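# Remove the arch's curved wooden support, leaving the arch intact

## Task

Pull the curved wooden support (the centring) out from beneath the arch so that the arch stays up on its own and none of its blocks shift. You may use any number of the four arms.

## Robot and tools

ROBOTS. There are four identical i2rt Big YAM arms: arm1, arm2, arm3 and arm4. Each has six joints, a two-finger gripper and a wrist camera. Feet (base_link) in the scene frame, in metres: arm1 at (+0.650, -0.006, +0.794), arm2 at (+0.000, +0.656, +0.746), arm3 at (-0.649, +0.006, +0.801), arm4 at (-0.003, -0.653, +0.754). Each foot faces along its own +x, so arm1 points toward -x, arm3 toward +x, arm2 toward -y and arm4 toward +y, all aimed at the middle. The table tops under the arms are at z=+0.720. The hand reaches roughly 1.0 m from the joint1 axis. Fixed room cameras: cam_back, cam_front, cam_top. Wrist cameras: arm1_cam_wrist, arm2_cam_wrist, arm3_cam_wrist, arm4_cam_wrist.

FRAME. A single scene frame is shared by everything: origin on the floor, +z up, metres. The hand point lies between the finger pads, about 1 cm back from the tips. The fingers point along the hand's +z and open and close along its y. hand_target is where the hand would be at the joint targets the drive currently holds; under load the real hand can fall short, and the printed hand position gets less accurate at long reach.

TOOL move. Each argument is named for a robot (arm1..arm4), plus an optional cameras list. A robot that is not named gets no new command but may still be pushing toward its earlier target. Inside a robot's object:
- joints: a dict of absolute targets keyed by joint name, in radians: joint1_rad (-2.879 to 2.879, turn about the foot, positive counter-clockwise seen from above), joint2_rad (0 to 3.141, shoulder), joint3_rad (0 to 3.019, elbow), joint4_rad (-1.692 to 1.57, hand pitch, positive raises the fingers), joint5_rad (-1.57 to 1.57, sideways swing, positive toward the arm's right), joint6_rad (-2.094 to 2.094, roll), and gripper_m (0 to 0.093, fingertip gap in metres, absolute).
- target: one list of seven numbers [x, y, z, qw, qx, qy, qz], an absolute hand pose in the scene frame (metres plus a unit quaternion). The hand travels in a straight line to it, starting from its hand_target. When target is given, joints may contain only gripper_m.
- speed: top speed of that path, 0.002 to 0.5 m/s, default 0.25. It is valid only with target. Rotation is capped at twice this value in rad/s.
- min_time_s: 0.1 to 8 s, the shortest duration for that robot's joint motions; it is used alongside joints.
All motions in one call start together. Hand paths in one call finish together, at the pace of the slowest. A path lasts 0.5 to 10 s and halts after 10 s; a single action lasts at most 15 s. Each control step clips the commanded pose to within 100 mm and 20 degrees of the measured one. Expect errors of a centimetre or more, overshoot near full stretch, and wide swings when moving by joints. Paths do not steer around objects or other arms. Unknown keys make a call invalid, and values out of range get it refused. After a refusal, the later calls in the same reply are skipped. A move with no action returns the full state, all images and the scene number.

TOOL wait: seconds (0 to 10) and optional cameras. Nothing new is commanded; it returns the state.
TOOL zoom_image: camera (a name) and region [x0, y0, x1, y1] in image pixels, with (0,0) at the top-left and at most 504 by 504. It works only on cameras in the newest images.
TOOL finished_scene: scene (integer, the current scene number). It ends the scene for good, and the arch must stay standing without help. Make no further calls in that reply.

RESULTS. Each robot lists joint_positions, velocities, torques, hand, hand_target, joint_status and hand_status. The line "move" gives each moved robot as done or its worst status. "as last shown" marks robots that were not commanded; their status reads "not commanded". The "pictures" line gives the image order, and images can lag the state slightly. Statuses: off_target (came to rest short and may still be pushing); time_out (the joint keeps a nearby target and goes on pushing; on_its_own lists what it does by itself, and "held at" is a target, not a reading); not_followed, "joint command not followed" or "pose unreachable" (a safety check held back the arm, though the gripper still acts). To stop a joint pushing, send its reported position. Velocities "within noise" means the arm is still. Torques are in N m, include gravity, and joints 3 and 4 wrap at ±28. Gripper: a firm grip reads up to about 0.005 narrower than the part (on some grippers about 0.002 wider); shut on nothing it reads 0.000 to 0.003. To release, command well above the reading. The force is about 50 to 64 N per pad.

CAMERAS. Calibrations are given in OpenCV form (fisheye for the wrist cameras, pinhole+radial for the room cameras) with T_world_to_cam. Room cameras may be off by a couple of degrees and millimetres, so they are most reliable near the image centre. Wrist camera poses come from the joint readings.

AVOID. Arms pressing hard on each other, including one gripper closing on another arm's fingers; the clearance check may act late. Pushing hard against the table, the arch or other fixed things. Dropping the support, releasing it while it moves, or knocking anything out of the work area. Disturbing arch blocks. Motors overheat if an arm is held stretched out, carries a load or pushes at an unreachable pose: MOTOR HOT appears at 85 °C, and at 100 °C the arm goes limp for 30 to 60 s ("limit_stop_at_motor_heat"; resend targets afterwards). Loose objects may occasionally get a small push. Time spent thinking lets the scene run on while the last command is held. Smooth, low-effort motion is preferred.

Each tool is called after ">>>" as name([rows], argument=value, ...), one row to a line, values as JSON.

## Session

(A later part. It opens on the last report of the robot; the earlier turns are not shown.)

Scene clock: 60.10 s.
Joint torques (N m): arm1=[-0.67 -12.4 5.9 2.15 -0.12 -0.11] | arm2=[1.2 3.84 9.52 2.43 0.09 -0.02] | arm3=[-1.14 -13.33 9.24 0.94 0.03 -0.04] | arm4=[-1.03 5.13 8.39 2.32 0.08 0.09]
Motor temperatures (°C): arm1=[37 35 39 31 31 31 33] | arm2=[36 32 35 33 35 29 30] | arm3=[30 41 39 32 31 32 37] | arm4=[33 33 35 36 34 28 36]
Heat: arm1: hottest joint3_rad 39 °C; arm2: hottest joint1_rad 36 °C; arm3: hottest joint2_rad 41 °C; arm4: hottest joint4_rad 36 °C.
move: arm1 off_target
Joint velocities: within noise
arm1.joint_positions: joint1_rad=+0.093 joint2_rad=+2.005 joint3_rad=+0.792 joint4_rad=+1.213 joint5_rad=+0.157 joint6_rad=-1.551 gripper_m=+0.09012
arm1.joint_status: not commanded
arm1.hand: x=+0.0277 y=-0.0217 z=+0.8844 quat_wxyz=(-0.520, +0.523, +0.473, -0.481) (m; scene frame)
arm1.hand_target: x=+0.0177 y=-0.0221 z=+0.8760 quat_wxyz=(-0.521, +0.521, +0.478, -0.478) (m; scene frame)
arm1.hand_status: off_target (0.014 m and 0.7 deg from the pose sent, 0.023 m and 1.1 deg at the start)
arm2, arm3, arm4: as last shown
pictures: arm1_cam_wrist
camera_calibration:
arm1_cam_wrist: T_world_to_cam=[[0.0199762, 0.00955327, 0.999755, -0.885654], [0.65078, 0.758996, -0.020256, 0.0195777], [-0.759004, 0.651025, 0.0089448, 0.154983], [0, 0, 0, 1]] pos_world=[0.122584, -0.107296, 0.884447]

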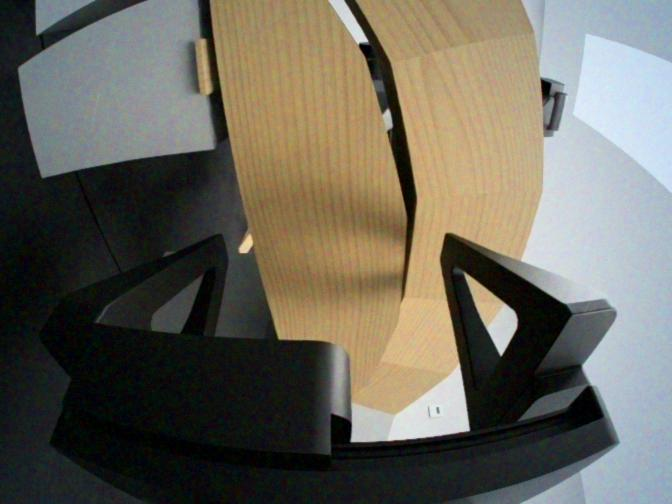

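>>> move(cameras=["cam_top","cam_front","arm4_cam_wrist","arm2_cam_wrist"])

>>> zoom_image(camera="arm4_cam_wrist", region=[60, 40, 200, 270])

>>> zoom_image(camera="cam_top", region=[150, 100, 500, 400])

Scene clock: 61.17 s.
Joint torques (N m): arm1=[-0.5 -12.28 5.93 2.15 -0.12 -0.11] | arm2=[0.97 3.6 9.54 2.47 0.1 0] | arm3=[-1.08 -13.39 9.18 0.92 0.03 -0.04] | arm4=[-1.08 4.37 8.17 2.36 0.05 0.03]
Motor temperatures (°C): arm1=[37 35 39 31 31 31 33] | arm2=[36 32 35 33 35 29 30] | arm3=[30 41 39 32 31 32 36] | arm4=[33 33 35 36 34 28 36]
Heat: arm1: hottest joint3_rad 39 °C; arm2: hottest joint1_rad 36 °C; arm3: hottest joint2_rad 41 °C; arm4: hottest joint4_rad 36 °C.
Joint velocities: within noise
arm1.joint_positions: joint1_rad=+0.093 joint2_rad=+2.005 joint3_rad=+0.792 joint4_rad=+1.213 joint5_rad=+0.157 joint6_rad=-1.551 gripper_m=+0.09012
arm1.joint_status: not commanded
arm1.hand: x=+0.0277 y=-0.0217 z=+0.8844 quat_wxyz=(-0.520, +0.523, +0.473, -0.481) (m; scene frame)
arm1.hand_target: x=+0.0177 y=-0.0221 z=+0.8761 quat_wxyz=(-0.521, +0.521, +0.478, -0.478) (m; scene frame)
arm1.hand_status: off_target (0.014 m and 0.7 deg from the pose sent, 0.023 m and 1.1 deg at the start)
arm2.joint_positions: joint1_rad=-0.491 joint2_rad=+0.571 joint3_rad=+1.396 joint4_rad=-1.145 joint5_rad=+0.158 joint6_rad=+0.378 gripper_m=+0.09396
arm2.joint_status: not commanded
arm2.hand: x=-0.1424 y=+0.4717 z=+1.3418 quat_wxyz=(-0.330, -0.780, -0.216, +0.486) (m; scene frame)
arm2.hand_target: x=-0.1404 y=+0.4751 z=+1.3501 quat_wxyz=(-0.336, -0.774, -0.213, +0.492) (m; scene frame)
arm2.hand_status: not commanded
arm3.joint_positions: joint1_rad=-0.008 joint2_rad=+1.956 joint3_rad=+0.799 joint4_rad=+0.985 joint5_rad=+0.106 joint6_rad=+0.036 gripper_m=+0.08008
arm3.joint_status: not commanded
arm3.hand: x=-0.0243 y=+0.0062 z=+0.8602 quat_wxyz=(-0.641, -0.034, -0.766, +0.022) (m; scene frame)
arm3.hand_target: x=-0.0109 y=+0.0000 z=+0.8581 quat_wxyz=(-0.642, -0.033, -0.765, +0.028) (m; scene frame)
arm3.hand_status: not commanded
arm4.joint_positions: joint1_rad=-0.377 joint2_rad=+0.615 joint3_rad=+1.493 joint4_rad=-1.274 joint5_rad=+0.157 joint6_rad=-0.616 gripper_m=+0.09396
arm4.joint_status: not commanded
arm4.hand: x=+0.0978 y=-0.4603 z=+1.3602 quat_wxyz=(-0.554, +0.623, -0.545, -0.090) (m; scene frame)
arm4.hand_target: x=+0.0963 y=-0.4637 z=+1.3683 quat_wxyz=(-0.562, +0.618, -0.542, -0.093) (m; scene frame)
arm4.hand_status: not commanded
pictures: arm2_cam_wrist, arm4_cam_wrist, cam_front, cam_top

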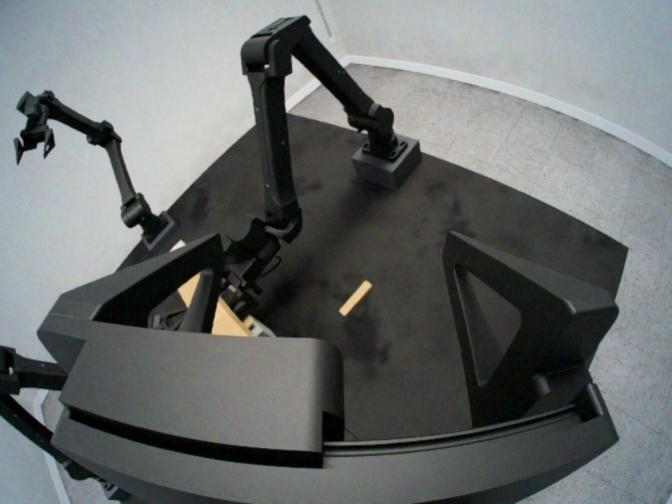

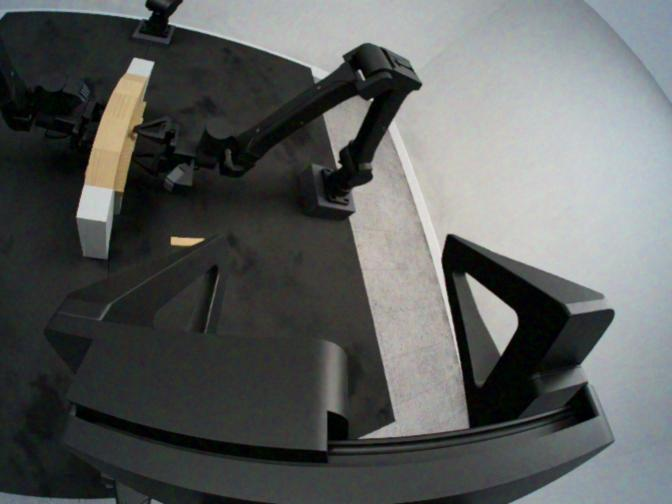

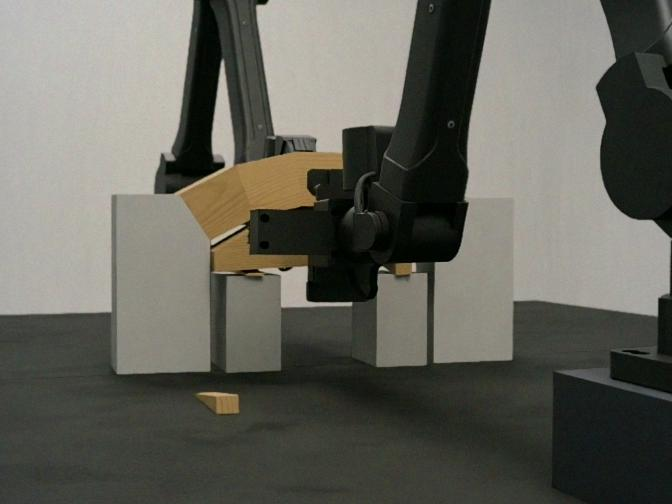

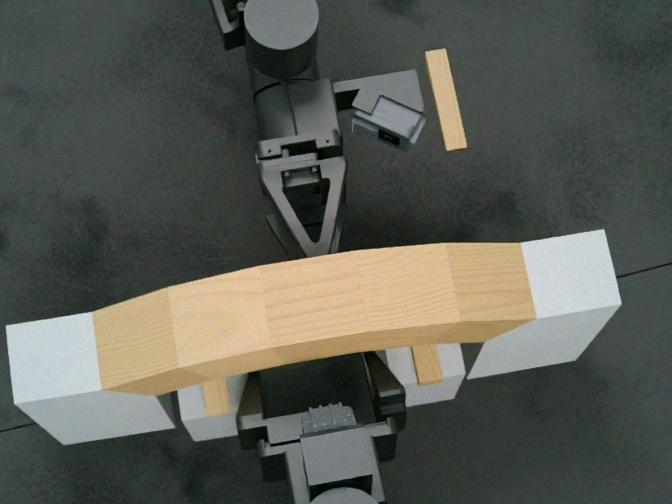

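Scaled by 2.191 from the camera's 672x504 image, which has a finer 960x720 frame.

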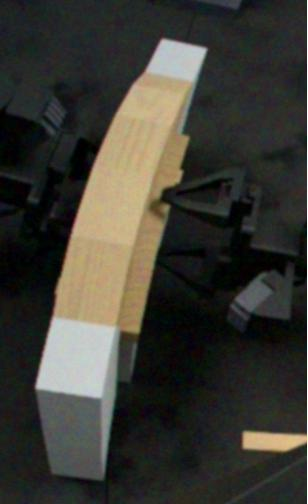

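Scaled by 1.440 from the camera's 672x504 image, which has a finer 960x720 frame.

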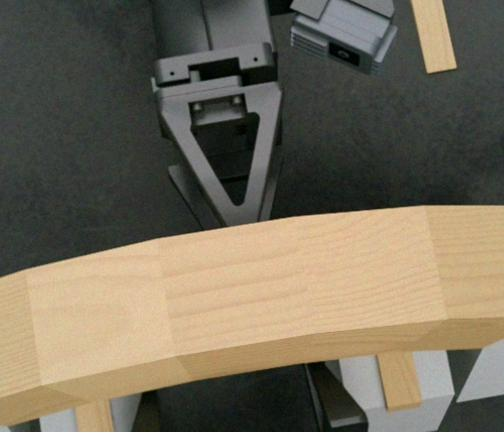

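>>> move(arm1={"joints": {"gripper_m": 0.064}}, cameras=["arm1_cam_wrist","arm4_cam_wrist"])

>>> zoom_image(camera="arm4_cam_wrist", region=[60, 40, 200, 270])

Scene clock: 62.00 s.
Joint torques (N m): arm1=[-0.67 -12.4 5.9 2.15 -0.12 -0.11] | arm2=[0.97 3.84 9.52 2.54 0.11 -0.03] | arm3=[-1.14 -13.22 9.21 0.95 0.03 -0.04] | arm4=[-1.26 4.37 8.27 2.24 0.06 0.09]
Motor temperatures (°C): arm1=[37 35 39 31 31 31 33] | arm2=[36 32 36 33 35 29 30] | arm3=[30 41 39 32 31 32 36] | arm4=[33 33 35 36 34 28 36]
Heat: arm1: hottest joint3_rad 39 °C; arm2: hottest joint1_rad 36 °C; arm3: hottest joint2_rad 41 °C; arm4: hottest joint4_rad 36 °C.
move: arm1 done
Joint velocities: within noise
arm1.joint_positions: joint1_rad=+0.093 joint2_rad=+2.005 joint3_rad=+0.792 joint4_rad=+1.213 joint5_rad=+0.157 joint6_rad=-1.551 gripper_m=+0.06420
arm1.joint_status: all done
arm1.hand: x=+0.0277 y=-0.0217 z=+0.8844 quat_wxyz=(-0.520, +0.523, +0.473, -0.481) (m; scene frame)
arm1.hand_target: x=+0.0177 y=-0.0221 z=+0.8761 quat_wxyz=(-0.521, +0.521, +0.478, -0.478) (m; scene frame)
arm1.hand_status: not commanded
arm2, arm3, arm4: as last shown
pictures: arm1_cam_wrist, arm4_cam_wrist
camera_calibration:
arm1_cam_wrist: T_world_to_cam=[[0.0199762, 0.00955327, 0.999755, -0.885654], [0.65078, 0.758996, -0.020256, 0.0195777], [-0.759004, 0.651025, 0.0089448, 0.154983], [0, 0, 0, 1]] pos_world=[0.122584, -0.107296, 0.884447]

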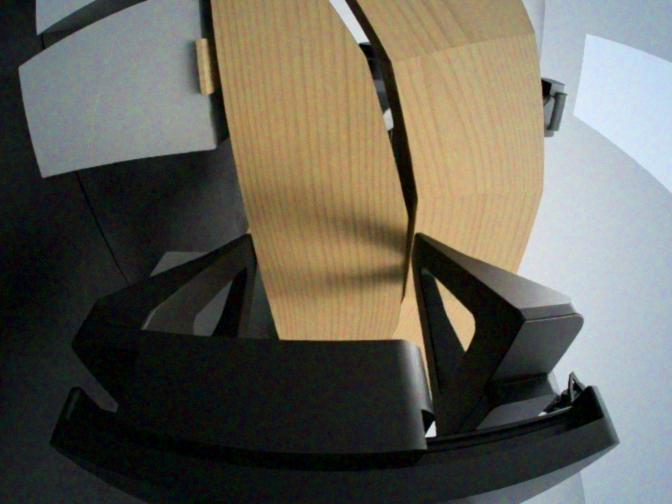

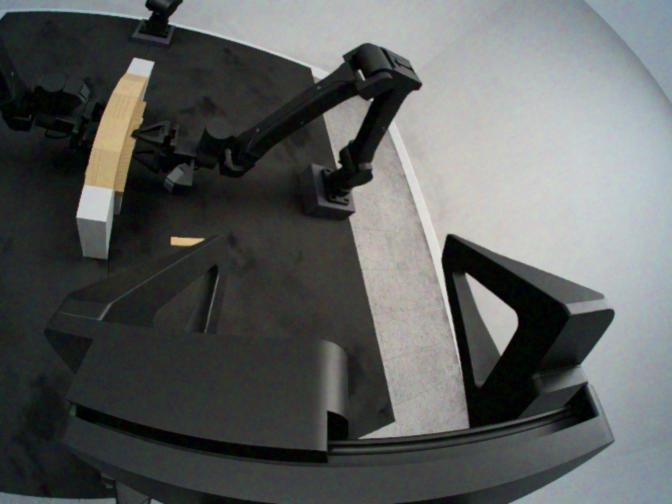

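Scaled by 2.191 from the camera's 672x504 image, which has a finer 960x720 frame.

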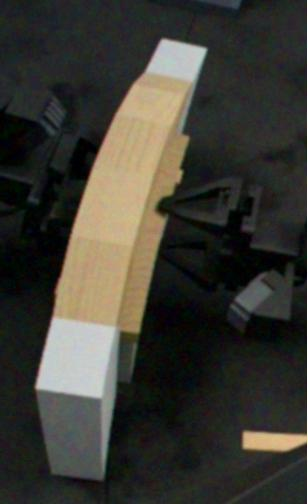

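>>> move(arm1={"joints": {"gripper_m": 0.056}}, cameras=["arm1_cam_wrist"])

Scene clock: 62.63 s.
Joint torques (N m): arm1=[-0.56 -12.51 5.87 2.14 -0.11 -0.07] | arm2=[1.32 3.55 9.47 2.5 0.11 -0.02] | arm3=[-1.08 -13.27 9.2 0.98 0.02 -0.03] | arm4=[-1.03 4.37 8.28 2.33 0.1 0.05]
Motor temperatures (°C): arm1=[37 35 39 31 31 31 33] | arm2=[36 32 36 33 35 29 30] | arm3=[30 41 39 32 31 32 36] | arm4=[33 33 35 36 34 28 36]
Heat: arm1: hottest joint3_rad 39 °C; arm2: hottest joint1_rad 36 °C; arm3: hottest joint2_rad 41 °C; arm4: hottest joint4_rad 36 °C.
move: arm1 done
Joint velocities: within noise
arm1.joint_positions: joint1_rad=+0.093 joint2_rad=+2.007 joint3_rad=+0.792 joint4_rad=+1.213 joint5_rad=+0.157 joint6_rad=-1.554 gripper_m=+0.05686
arm1.joint_status: all done
arm1.hand: x=+0.0278 y=-0.0217 z=+0.8828 quat_wxyz=(-0.521, +0.523, +0.475, -0.480) (m; scene frame)
arm1.hand_target: x=+0.0177 y=-0.0221 z=+0.8760 quat_wxyz=(-0.521, +0.521, +0.478, -0.478) (m; scene frame)
arm1.hand_status: not commanded
arm2, arm4: as last shown
arm3.joint_positions: joint1_rad=-0.008 joint2_rad=+1.956 joint3_rad=+0.799 joint4_rad=+0.984 joint5_rad=+0.106 joint6_rad=+0.036 gripper_m=+0.08008
arm3.joint_status: not commanded
arm3.hand: x=-0.0243 y=+0.0063 z=+0.8598 quat_wxyz=(-0.641, -0.034, -0.767, +0.022) (m; scene frame)
arm3.hand_target: x=-0.0108 y=+0.0000 z=+0.8582 quat_wxyz=(-0.642, -0.033, -0.765, +0.028) (m; scene frame)
arm3.hand_status: not commanded
pictures: arm1_cam_wrist
camera_calibration:
arm1_cam_wrist: T_world_to_cam=[[0.0169803, 0.00593497, 0.999838, -0.884157], [0.650565, 0.759291, -0.0155557, 0.01532], [-0.75926, 0.650724, 0.00903188, 0.155071], [0, 0, 0, 1]] pos_world=[0.122786, -0.107293, 0.882852]

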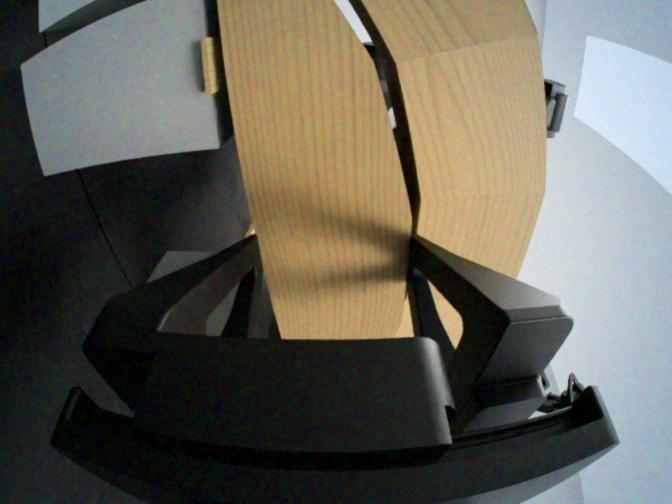

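>>> move(arm1={"joints": {"gripper_m": 0.048}}, cameras=["arm1_cam_wrist","arm4_cam_wrist"])

>>> move(arm1={"target": [0.05, -0.0245, 0.889, 0.5213, -0.5213, -0.4777, 0.4777], "speed": 0.04}, cameras=["arm1_cam_wrist","arm3_cam_wrist","arm4_cam_wrist","cam_back","cam_front"])

Scene clock: 63.27 s.
Joint torques (N m): arm1=[-0.56 -12.51 5.89 2.15 -0.11 -0.06] | arm2=[1.2 3.9 9.44 2.4 0.09 -0.01] | arm3=[-1.14 -13.45 9.2 0.99 0.02 -0.04] | arm4=[-1.14 4.48 8.23 2.24 0.09 0.09]
Motor temperatures (°C): arm1=[37 35 39 30 31 31 33] | arm2=[36 32 36 33 35 29 30] | arm3=[30 41 39 32 31 32 36] | arm4=[33 33 35 36 34 28 36]
Heat: arm1: hottest joint3_rad 39 °C; arm2: hottest joint1_rad 36 °C; arm3: hottest joint2_rad 41 °C; arm4: hottest joint4_rad 36 °C.
move: arm1 off_target
Joint velocities: within noise
arm1.joint_positions: joint1_rad=+0.093 joint2_rad=+2.007 joint3_rad=+0.792 joint4_rad=+1.213 joint5_rad=+0.157 joint6_rad=-1.555 gripper_m=+0.05673
arm1.joint_status: gripper_m off_target (ended at +0.05674, target +0.04800)
arm1.hand: x=+0.0278 y=-0.0217 z=+0.8828 quat_wxyz=(-0.521, +0.523, +0.475, -0.480) (m; scene frame)
arm1.hand_target: x=+0.0177 y=-0.0221 z=+0.8760 quat_wxyz=(-0.521, +0.521, +0.478, -0.478) (m; scene frame)
arm1.hand_status: not commanded
arm2, arm3, arm4: as last shown
pictures: arm1_cam_wrist, arm4_cam_wrist
camera_calibration:
arm1_cam_wrist: T_world_to_cam=[[0.0169359, 0.00557723, 0.999841, -0.884193], [0.650566, 0.759297, -0.0152551, 0.0150551], [-0.759261, 0.650721, 0.00923102, 0.154895], [0, 0, 0, 1]] pos_world=[0.122786, -0.107293, 0.882852]

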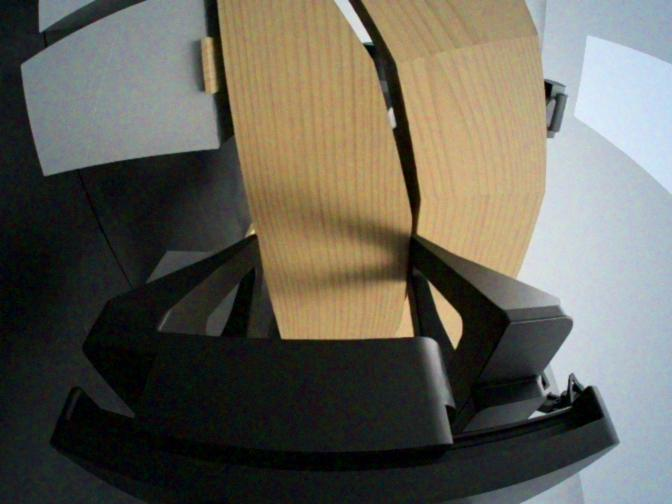

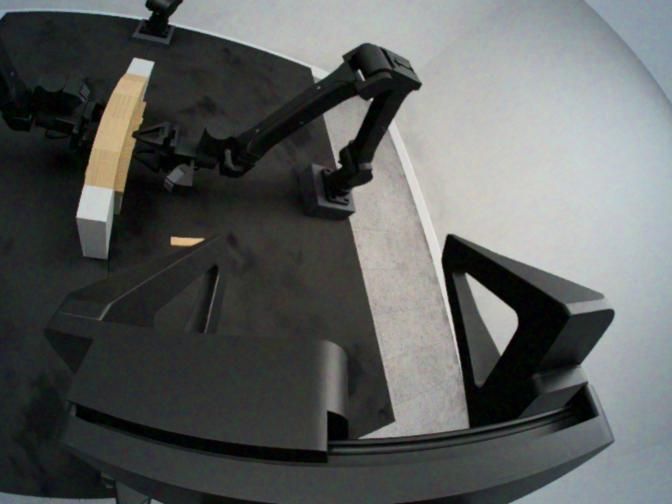

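Scene clock: 64.67 s.
Joint torques (N m): arm1=[0.26 -15.27 2.25 3.33 0.27 0.01] | arm2=[1.32 3.84 9.5 2.47 0.11 0] | arm3=[-1.14 -13.57 8.76 0.98 0.03 -0.04] | arm4=[-1.26 4.48 8.32 2.24 0.06 0.11]
Motor temperatures (°C): arm1=[37 35 39 30 31 31 33] | arm2=[36 32 36 33 35 29 30] | arm3=[30 41 39 32 31 31 36] | arm4=[33 33 35 36 34 28 36]
Heat: arm1: hottest joint3_rad 39 °C; arm2: hottest joint1_rad 36 °C; arm3: hottest joint2_rad 41 °C; arm4: hottest joint4_rad 36 °C.
move: arm1 done
Joint velocities: within noise
arm1.joint_positions: joint1_rad=+0.093 joint2_rad=+1.978 joint3_rad=+0.743 joint4_rad=+1.213 joint5_rad=+0.157 joint6_rad=-1.561 gripper_m=+0.05673
arm1.joint_status: not commanded
arm1.hand: x=+0.0443 y=-0.0205 z=+0.8817 quat_wxyz=(-0.518, +0.526, +0.482, -0.473) (m; scene frame)
arm1.hand_target: x=+0.0498 y=-0.0245 z=+0.8889 quat_wxyz=(-0.521, +0.521, +0.478, -0.478) (m; scene frame)
arm1.hand_status: done (0.010 m and 1.0 deg from the pose sent, 0.023 m and 0.5 deg at the start)
arm2, arm4: as last shown
arm3.joint_positions: joint1_rad=-0.008 joint2_rad=+1.958 joint3_rad=+0.804 joint4_rad=+0.984 joint5_rad=+0.106 joint6_rad=+0.036 gripper_m=+0.08008
arm3.joint_status: not commanded
arm3.hand: x=-0.0223 y=+0.0061 z=+0.8609 quat_wxyz=(-0.642, -0.034, -0.766, +0.022) (m; scene frame)
arm3.hand_target: x=-0.0109 y=+0.0001 z=+0.8582 quat_wxyz=(-0.642, -0.033, -0.765, +0.028) (m; scene frame)
arm3.hand_status: not commanded
pictures: arm1_cam_wrist, arm3_cam_wrist, arm4_cam_wrist, cam_back, cam_front
camera_calibration:
arm1_cam_wrist: T_world_to_cam=[[-0.00340177, -0.00223802, 0.999992, -0.882755], [0.651069, 0.759008, 0.0039135, -0.0135585], [-0.759011, 0.651077, -0.00112486, 0.175718], [0, 0, 0, 1]] pos_world=[0.139196, -0.10609, 0.882998]
arm3_cam_wrist: T_world_to_cam=[[-0.0676218, -0.997562, -0.01723, 0.0203247], [-0.735863, 0.061529, -0.67433, 0.565693], [0.673746, -0.0329205, -0.738229, 0.778652], [0, 0, 0, 1]] pos_world=[-0.106967, 0.0111023, 0.956638]

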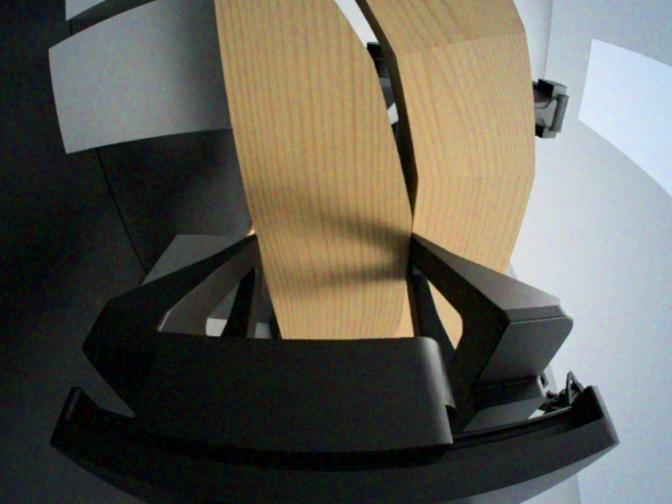

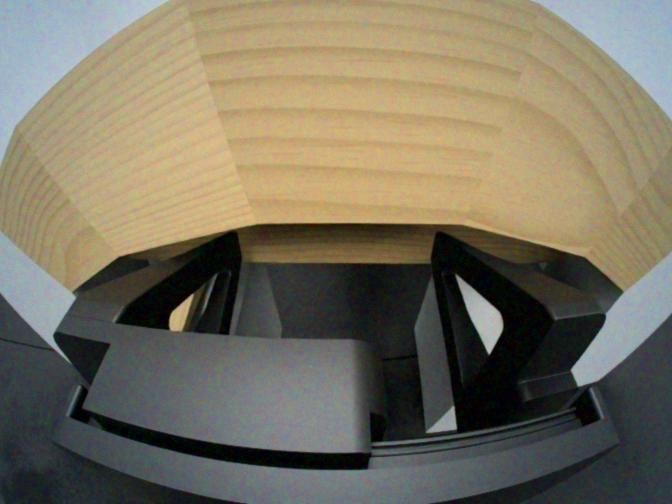

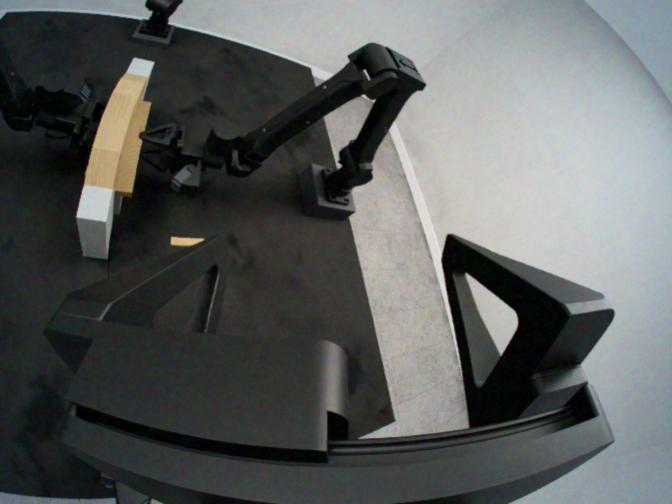

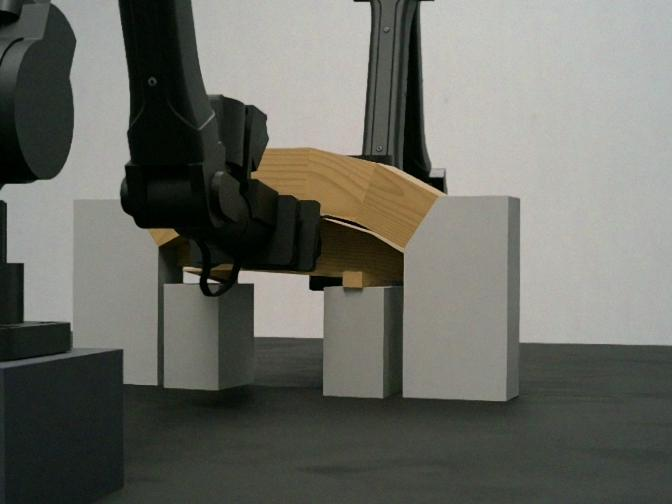

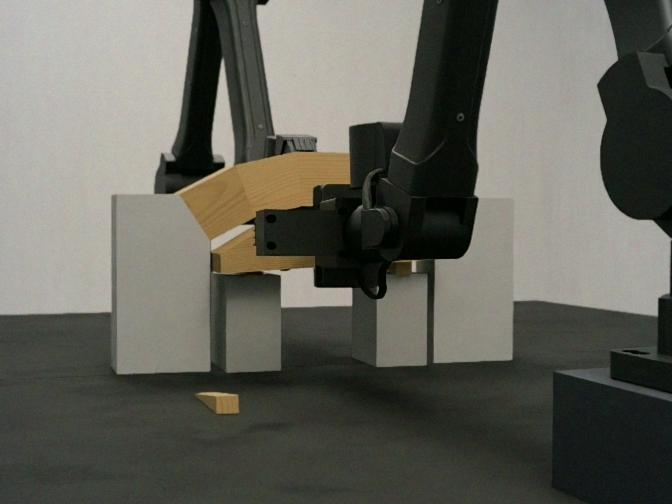

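>>> move(arm1={"target": [0.10, -0.028, 0.893, 0.5213, -0.5213, -0.4777, 0.4777], "speed": 0.06}, cameras=["arm1_cam_wrist","arm3_cam_wrist","arm4_cam_wrist","cam_front"])

>>> zoom_image(camera="arm4_cam_wrist", region=[60, 40, 250, 270])

Scene clock: 66.23 s.
Joint torques (N m): arm1=[0.67 -15.27 2.66 4.89 0.13 0.11] | arm2=[1.2 3.66 9.5 2.48 0.11 -0.02] | arm3=[-1.14 -13.57 8.79 0.96 0.04 -0.03] | arm4=[-0.62 4.48 8.27 2.22 0.07 0.03]
Motor temperatures (°C): arm1=[37 35 38 31 31 31 33] | arm2=[36 32 36 33 34 29 30] | arm3=[30 41 39 32 31 31 36] | arm4=[33 33 35 36 34 28 36]
Heat: arm1: hottest joint3_rad 38 °C; arm2: hottest joint1_rad 36 °C; arm3: hottest joint2_rad 41 °C; arm4: hottest joint4_rad 36 °C.
move: arm1 off_target
Joint velocities: within noise
arm1.joint_positions: joint1_rad=+0.106 joint2_rad=+1.938 joint3_rad=+0.583 joint4_rad=+1.257 joint5_rad=+0.179 joint6_rad=-1.567 gripper_m=+0.05671
arm1.joint_status: not commanded
arm1.hand: x=+0.1028 y=-0.0194 z=+0.8588 quat_wxyz=(-0.505, +0.542, +0.501, -0.447) (m; scene frame)
arm1.hand_target: x=+0.1004 y=-0.0278 z=+0.8921 quat_wxyz=(-0.521, +0.522, +0.478, -0.478) (m; scene frame)
arm1.hand_status: off_target (0.035 m and 5.4 deg from the pose sent, 0.057 m and 1.0 deg at the start)
arm2, arm3, arm4: as last shown
arm3.joint_positions: joint1_rad=-0.008 joint2_rad=+1.958 joint3_rad=+0.804 joint4_rad=+0.984 joint5_rad=+0.106 joint6_rad=+0.035 gripper_m=+0.08008
pictures: arm1_cam_wrist, arm3_cam_wrist, arm4_cam_wrist, cam_front
camera_calibration:
arm1_cam_wrist: T_world_to_cam=[[-0.0790644, -0.0143759, 0.996766, -0.849271], [0.65602, 0.752119, 0.0628837, -0.10365], [-0.750591, 0.65887, -0.050035, 0.260688], [0, 0, 0, 1]] pos_world=[0.196519, -0.106011, 0.866086]
arm3_cam_wrist: T_world_to_cam=[[-0.0676141, -0.99757, -0.0168069, 0.0199223], [-0.735872, 0.0612379, -0.674345, 0.565711], [0.673736, -0.0332275, -0.738225, 0.778651], [0, 0, 0, 1]] pos_world=[-0.106967, 0.0111036, 0.956638]

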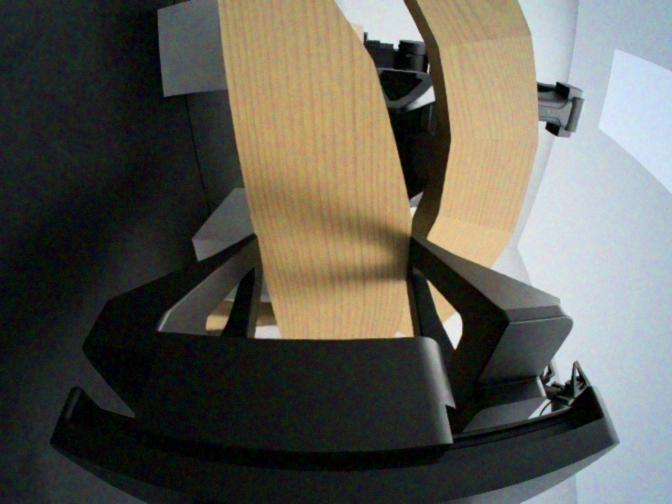

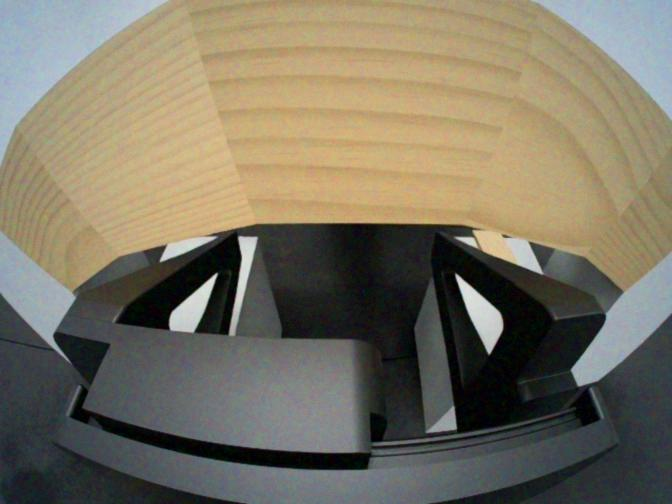

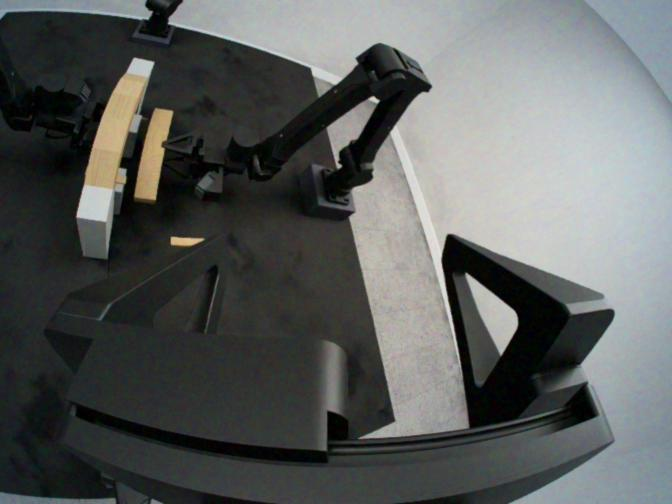

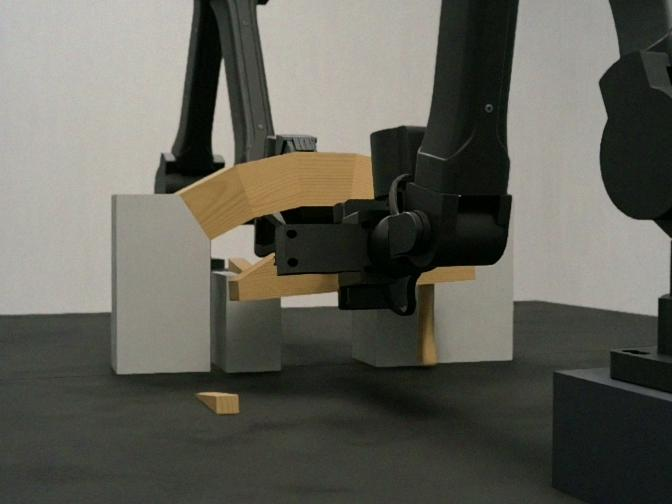

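Scaled by 2.191 from the camera's 672x504 image, which has a finer 960x720 frame.

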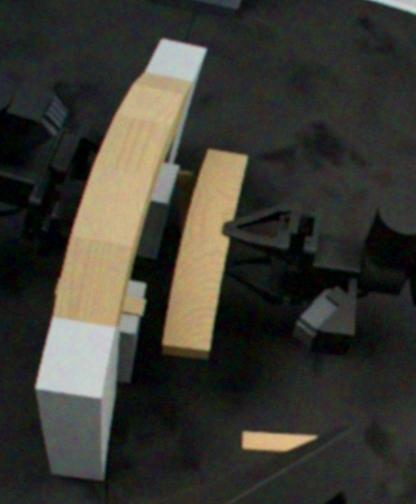

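>>> move(arm1={"target": [0.25, -0.03, 0.92, 0, -0.7372, -0.6756, 0], "speed": 0.25}, cameras=["arm1_cam_wrist","arm4_cam_wrist","cam_front","cam_top"])

Scene clock: 70.83 s.
Joint torques (N m): arm1=[-1.55 -9.23 11.22 -0.69 -0.19 -0.1] | arm2=[1.14 3.84 9.47 2.39 0.09 -0.02] | arm3=[-1.08 -13.51 8.79 0.94 0.03 -0.04] | arm4=[-0.79 4.54 8.24 2.26 0.06 0.09]
Motor temperatures (°C): arm1=[37 35 39 30 31 31 34] | arm2=[36 32 36 33 34 29 30] | arm3=[30 41 39 32 31 31 36] | arm4=[33 32 35 36 34 28 36]
Heat: arm1: hottest joint3_rad 39 °C; arm2: hottest joint1_rad 36 °C; arm3: hottest joint2_rad 41 °C; arm4: hottest joint4_rad 36 °C.
move: arm1 off_target
Joint velocities: within noise
arm1.joint_positions: joint1_rad=+0.095 joint2_rad=+1.447 joint3_rad=+1.008 joint4_rad=-1.176 joint5_rad=-0.006 joint6_rad=-1.431 gripper_m=+0.05671
arm1.joint_status: not commanded
arm1.hand: x=+0.2746 y=-0.0338 z=+0.9002 quat_wxyz=(+0.012, +0.732, +0.681, +0.017) (m; scene frame)
arm1.hand_target: x=+0.2514 y=-0.0298 z=+0.9202 quat_wxyz=(-0.001, +0.737, +0.676, +0.000) (m; scene frame)
arm1.hand_status: off_target (0.032 m and 2.5 deg from the pose sent, 0.160 m and 84.8 deg at the start)
arm2, arm3, arm4: as last shown
pictures: arm1_cam_wrist, arm4_cam_wrist, cam_front, cam_top
camera_calibration:
arm1_cam_wrist: T_world_to_cam=[[-0.99713, 0.0708342, -0.026732, 0.299074], [0.0416549, 0.808111, 0.587556, -0.509872], [0.0632215, 0.584756, -0.808742, 0.858234], [0, 0, 0, 1]] pos_world=[0.265195, -0.111009, 1.00166]

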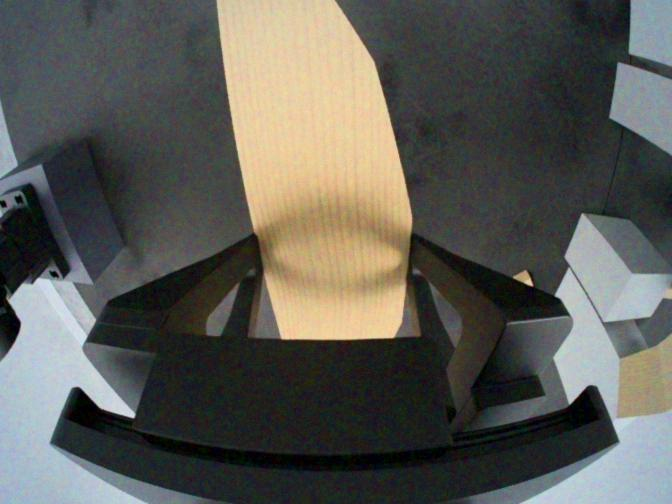

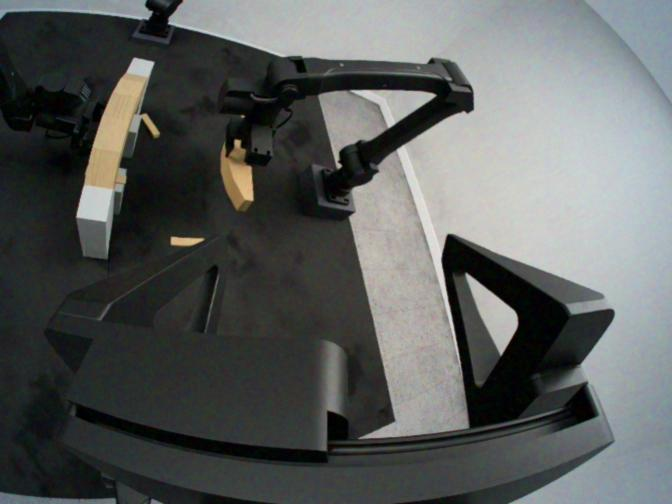

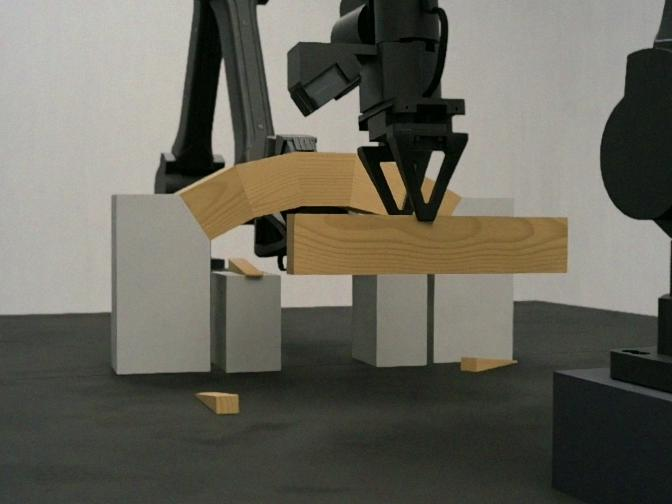

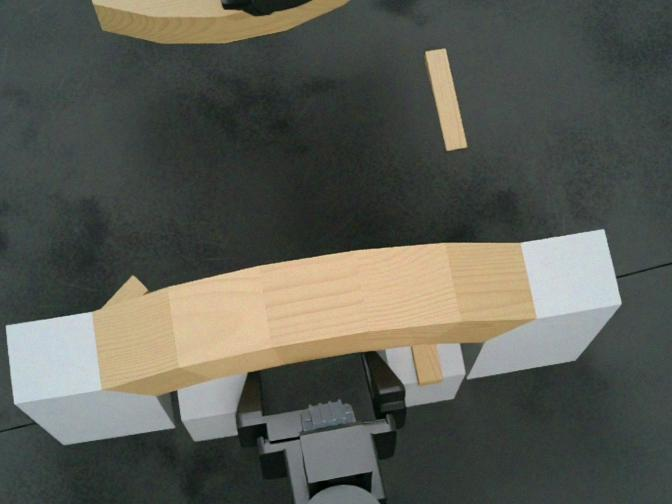

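>>> move(arm1={"target": [0.27, -0.03, 0.80, 0, -0.7372, -0.6756, 0], "speed": 0.1}, arm3={"target": [-0.2, 0.02, 0.87, 0.6422, 0.0334, 0.7653, -0.028], "speed": 0.08}, cameras=["cam_front"])

Scene clock: 74.97 s.
Joint torques (N m): arm1=[-1.14 -10.05 5.03 0.77 -0.2 -0.03] | arm2=[1.2 3.96 9.5 2.48 0.09 -0.01] | arm3=[0.67 -10.99 2.43 2.32 0.3 0.13] | arm4=[-1.08 4.13 8.25 2.22 0.03 0.05]
Motor temperatures (°C): arm1=[37 35 40 30 31 31 34] | arm2=[36 32 36 33 34 29 30] | arm3=[30 41 39 32 31 31 36] | arm4=[33 32 36 36 34 28 36]
Heat: arm1: hottest joint3_rad 40 °C; arm2: hottest joint1_rad 36 °C; arm3: hottest joint2_rad 41 °C; arm4: hottest joint3_rad 36 °C.
move: arm1 done; arm3 off_target
Joint velocities: within noise
arm1.joint_positions: joint1_rad=+0.095 joint2_rad=+1.584 joint3_rad=+0.864 joint4_rad=-0.855 joint5_rad=-0.007 joint6_rad=-1.431 gripper_m=+0.05671
arm1.joint_status: not commanded
arm1.hand: x=+0.2706 y=-0.0333 z=+0.8039 quat_wxyz=(-0.001, +0.732, +0.682, +0.001) (m; scene frame)
arm1.hand_target: x=+0.2700 y=-0.0300 z=+0.8001 quat_wxyz=(+0.000, +0.737, +0.676, +0.000) (m; scene frame)
arm1.hand_status: done (0.005 m and 1.0 deg from the pose sent, 0.100 m and 2.5 deg at the start)
arm2, arm4: as last shown
arm3.joint_positions: joint1_rad=+0.054 joint2_rad=+1.760 joint3_rad=+0.315 joint4_rad=+1.239 joint5_rad=+0.183 joint6_rad=+0.035 gripper_m=+0.08008
arm3.joint_status: not commanded
arm3.hand: x=-0.2001 y=+0.0156 z=+0.8578 quat_wxyz=(-0.628, -0.033, -0.777, +0.033) (m; scene frame)
arm3.hand_target: x=-0.2001 y=+0.0199 z=+0.8697 quat_wxyz=(-0.642, -0.033, -0.765, +0.028) (m; scene frame)
arm3.hand_status: off_target (0.013 m and 2.2 deg from the pose sent, 0.178 m and 0.7 deg at the start)
pictures: cam_front

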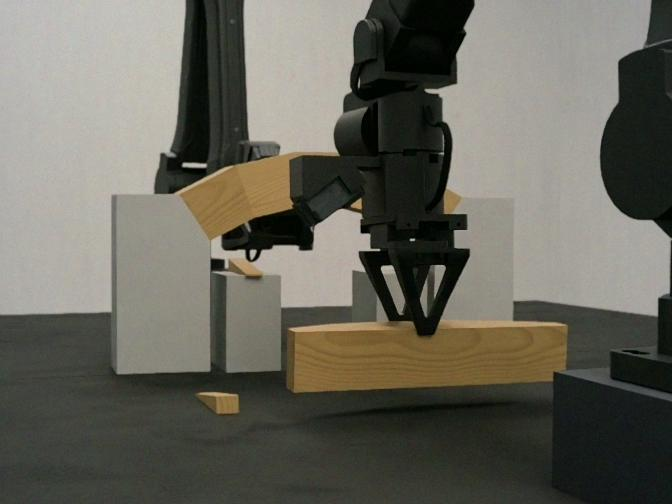

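>>> move(arm1={"target": [0.27, -0.03, 0.774, 0, -0.7372, -0.6756, 0], "speed": 0.05}, cameras=["cam_front"])

>>> move(arm1={"target": [0.27, -0.03, 0.764, 0, -0.7372, -0.6756, 0], "speed": 0.04}, cameras=["cam_front"])

Scene clock: 76.13 s.
Joint torques (N m): arm1=[-1.14 -9.76 4.53 1.16 -0.18 -0.02] | arm2=[1.26 3.84 9.51 2.48 0.11 0] | arm3=[0.56 -11.05 2.4 2.29 0.3 0.12] | arm4=[-1.03 4.42 8.35 2.18 0.08 0.07]
Motor temperatures (°C): arm1=[37 35 40 30 31 31 34] | arm2=[36 32 36 33 34 29 29] | arm3=[30 41 39 32 31 31 36] | arm4=[33 32 36 36 34 28 36]
Heat: arm1: hottest joint3_rad 40 °C; arm2: hottest joint1_rad 36 °C; arm3: hottest joint2_rad 41 °C; arm4: hottest joint3_rad 36 °C.
move: arm1 done
Joint velocities: within noise
arm1.joint_positions: joint1_rad=+0.095 joint2_rad=+1.634 joint3_rad=+0.843 joint4_rad=-0.786 joint5_rad=-0.007 joint6_rad=-1.431 gripper_m=+0.05671
arm1.joint_status: not commanded
arm1.hand: x=+0.2710 y=-0.0331 z=+0.7803 quat_wxyz=(+0.000, +0.732, +0.682, +0.002) (m; scene frame)
arm1.hand_target: x=+0.2702 y=-0.0299 z=+0.7742 quat_wxyz=(+0.000, +0.737, +0.676, +0.000) (m; scene frame)
arm1.hand_status: done (0.007 m and 1.0 deg from the pose sent, 0.030 m and 1.0 deg at the start)
arm2.joint_positions: joint1_rad=-0.491 joint2_rad=+0.571 joint3_rad=+1.396 joint4_rad=-1.145 joint5_rad=+0.158 joint6_rad=+0.378 gripper_m=+0.09396
arm2.joint_status: not commanded
arm2.hand: x=-0.1424 y=+0.4717 z=+1.3418 quat_wxyz=(-0.330, -0.780, -0.216, +0.486) (m; scene frame)
arm2.hand_target: x=-0.1404 y=+0.4751 z=+1.3501 quat_wxyz=(-0.336, -0.774, -0.213, +0.492) (m; scene frame)
arm2.hand_status: not commanded
arm3: as last shown
arm4.joint_positions: joint1_rad=-0.377 joint2_rad=+0.615 joint3_rad=+1.493 joint4_rad=-1.274 joint5_rad=+0.157 joint6_rad=-0.616 gripper_m=+0.09396
arm4.joint_status: not commanded
arm4.hand: x=+0.0978 y=-0.4603 z=+1.3602 quat_wxyz=(-0.554, +0.623, -0.545, -0.090) (m; scene frame)
arm4.hand_target: x=+0.0963 y=-0.4637 z=+1.3683 quat_wxyz=(-0.562, +0.618, -0.542, -0.093) (m; scene frame)
arm4.hand_status: not commanded
pictures: cam_front

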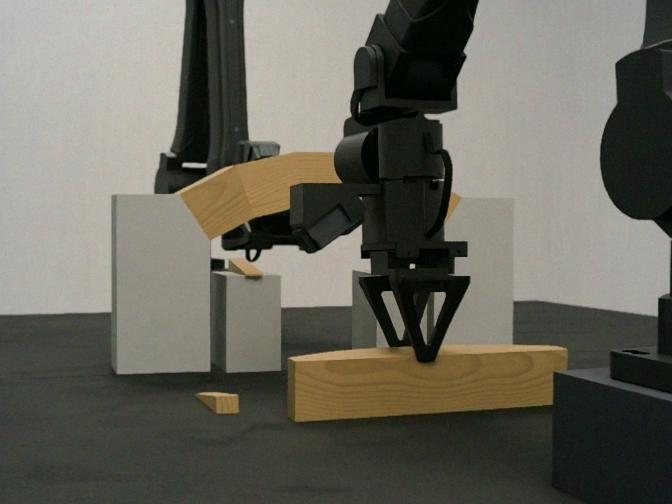

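Scene clock: 77.10 s.
Joint torques (N m): arm1=[-1.2 -8.29 3.96 2.37 -0.18 -0.02] | arm2=[1.14 4.01 9.42 2.47 0.11 -0.02] | arm3=[0.56 -11.05 2.4 2.3 0.3 0.13] | arm4=[-1.44 5.01 8.27 2.26 0.06 0.08]
Motor temperatures (°C): arm1=[37 35 40 30 31 31 34] | arm2=[36 32 36 33 34 29 29] | arm3=[30 41 39 32 31 31 36] | arm4=[33 32 36 36 34 28 36]
Heat: arm1: hottest joint3_rad 40 °C; arm2: hottest joint1_rad 36 °C; arm3: hottest joint2_rad 41 °C; arm4: hottest joint3_rad 36 °C.
move: arm1 off_target
Joint velocities: within noise
arm1.joint_positions: joint1_rad=+0.095 joint2_rad=+1.634 joint3_rad=+0.842 joint4_rad=-0.784 joint5_rad=-0.008 joint6_rad=-1.431 gripper_m=+0.05671
arm1.joint_status: not commanded
arm1.hand: x=+0.2708 y=-0.0332 z=+0.7801 quat_wxyz=(+0.000, +0.732, +0.682, +0.001) (m; scene frame)
arm1.hand_target: x=+0.2707 y=-0.0300 z=+0.7649 quat_wxyz=(+0.000, +0.737, +0.676, +0.000) (m; scene frame)
arm1.hand_status: off_target (0.016 m and 0.9 deg from the pose sent, 0.017 m and 1.0 deg at the start)
arm2, arm3, arm4: as last shown
pictures: cam_front

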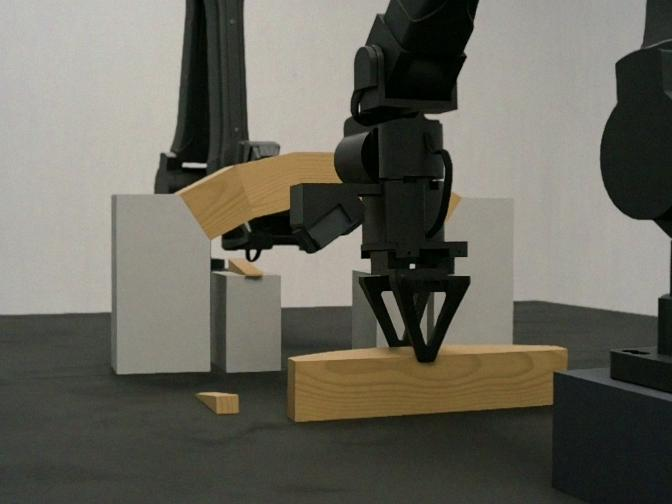

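On the table. Release and rise.

>>> move(arm1={"joints": {"gripper_m": 0.08}})

>>> move(arm1={"target": [0.271, -0.033, 0.90, 0, -0.7372, -0.6756, 0], "speed": 0.1}, cameras=["cam_front", "cam_top", "arm4_cam_wrist"])

Scene clock: 77.87 s.
Joint torques (N m): arm1=[-1.2 -8.94 4.07 0.98 -0.18 -0.01] | arm2=[1.14 3.78 9.48 2.47 0.11 -0.02] | arm3=[0.67 -11.05 2.43 2.32 0.3 0.13] | arm4=[-0.79 4.6 8.25 2.22 0.06 0.06]
Motor temperatures (°C): arm1=[37 35 40 30 30 31 34] | arm2=[36 32 36 33 34 29 29] | arm3=[30 41 39 32 31 31 36] | arm4=[33 32 36 36 34 28 36]
Heat: arm1: hottest joint3_rad 40 °C; arm2: hottest joint1_rad 36 °C; arm3: hottest joint2_rad 41 °C; arm4: hottest joint3_rad 36 °C.
move: arm1 done
Joint velocities: within noise
arm1.joint_positions: joint1_rad=+0.095 joint2_rad=+1.642 joint3_rad=+0.841 joint4_rad=-0.752 joint5_rad=-0.008 joint6_rad=-1.431 gripper_m=+0.07985
arm1.joint_status: all done
arm1.hand: x=+0.2649 y=-0.0336 z=+0.7768 quat_wxyz=(-0.007, +0.732, +0.682, -0.008) (m; scene frame)
arm1.hand_target: x=+0.2708 y=-0.0300 z=+0.7648 quat_wxyz=(+0.000, +0.737, +0.676, +0.000) (m; scene frame)
arm1.hand_status: not commanded
arm2, arm3, arm4: as last shown
pictures: none

Scene clock: 79.93 s.
Joint torques (N m): arm1=[-0.79 -10.34 9.55 -0.51 -0.18 -0.01] | arm2=[1.03 3.78 9.48 2.48 0.1 0] | arm3=[0.5 -10.99 2.43 2.28 0.3 0.13] | arm4=[-1.38 4.66 8.23 2.24 0.03 0.1]
Motor temperatures (°C): arm1=[37 35 40 30 30 31 34] | arm2=[36 32 36 33 34 29 29] | arm3=[30 41 39 32 31 31 36] | arm4=[33 32 36 36 34 28 36]
Heat: arm1: hottest joint3_rad 40 °C; arm2: hottest joint1_rad 36 °C; arm3: hottest joint2_rad 41 °C; arm4: hottest joint3_rad 36 °C.
move: arm1 off_target
Joint velocities: within noise
arm1.joint_positions: joint1_rad=+0.095 joint2_rad=+1.439 joint3_rad=+0.941 joint4_rad=-1.121 joint5_rad=-0.008 joint6_rad=-1.428 gripper_m=+0.07992
arm1.joint_status: not commanded
arm1.hand: x=+0.2886 y=-0.0329 z=+0.8804 quat_wxyz=(+0.013, +0.733, +0.680, +0.018) (m; scene frame)
arm1.hand_target: x=+0.2718 y=-0.0329 z=+0.9001 quat_wxyz=(+0.000, +0.737, +0.676, +0.000) (m; scene frame)
arm1.hand_status: off_target (0.026 m and 2.6 deg from the pose sent, 0.123 m and 1.5 deg at the start)
arm2, arm3, arm4: as last shown
pictures: arm4_cam_wrist, cam_front, cam_top

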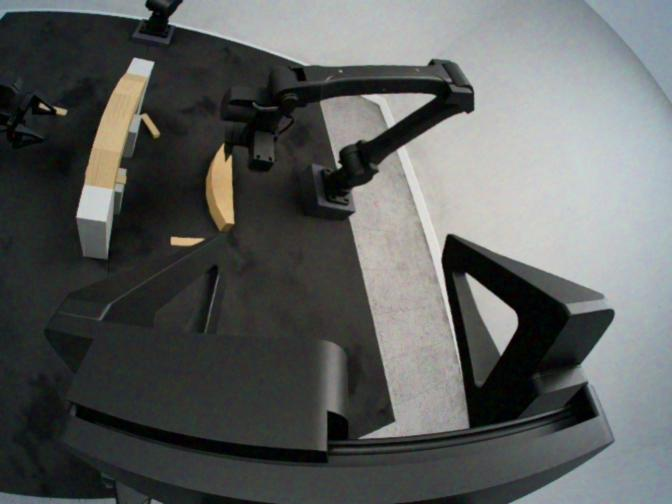

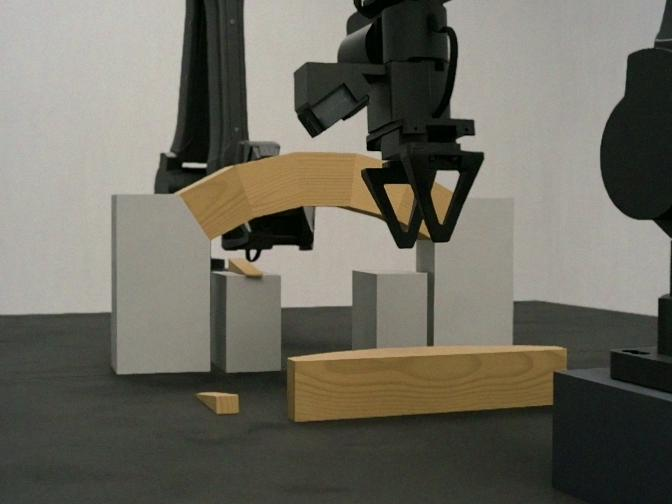

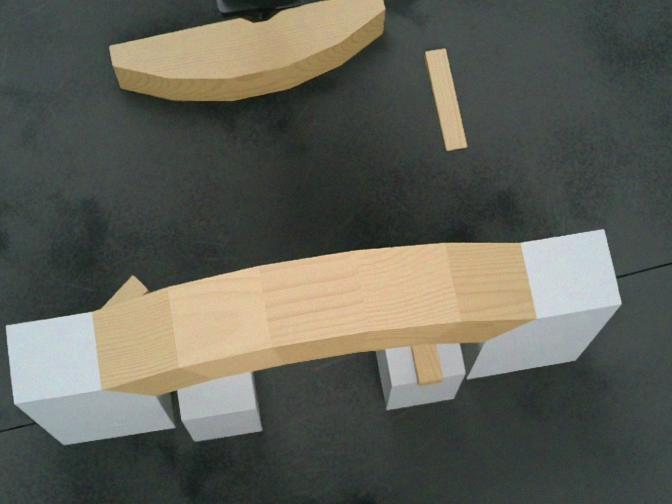

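>>> finished_scene(scene=1)

The scene is finished: the task was done.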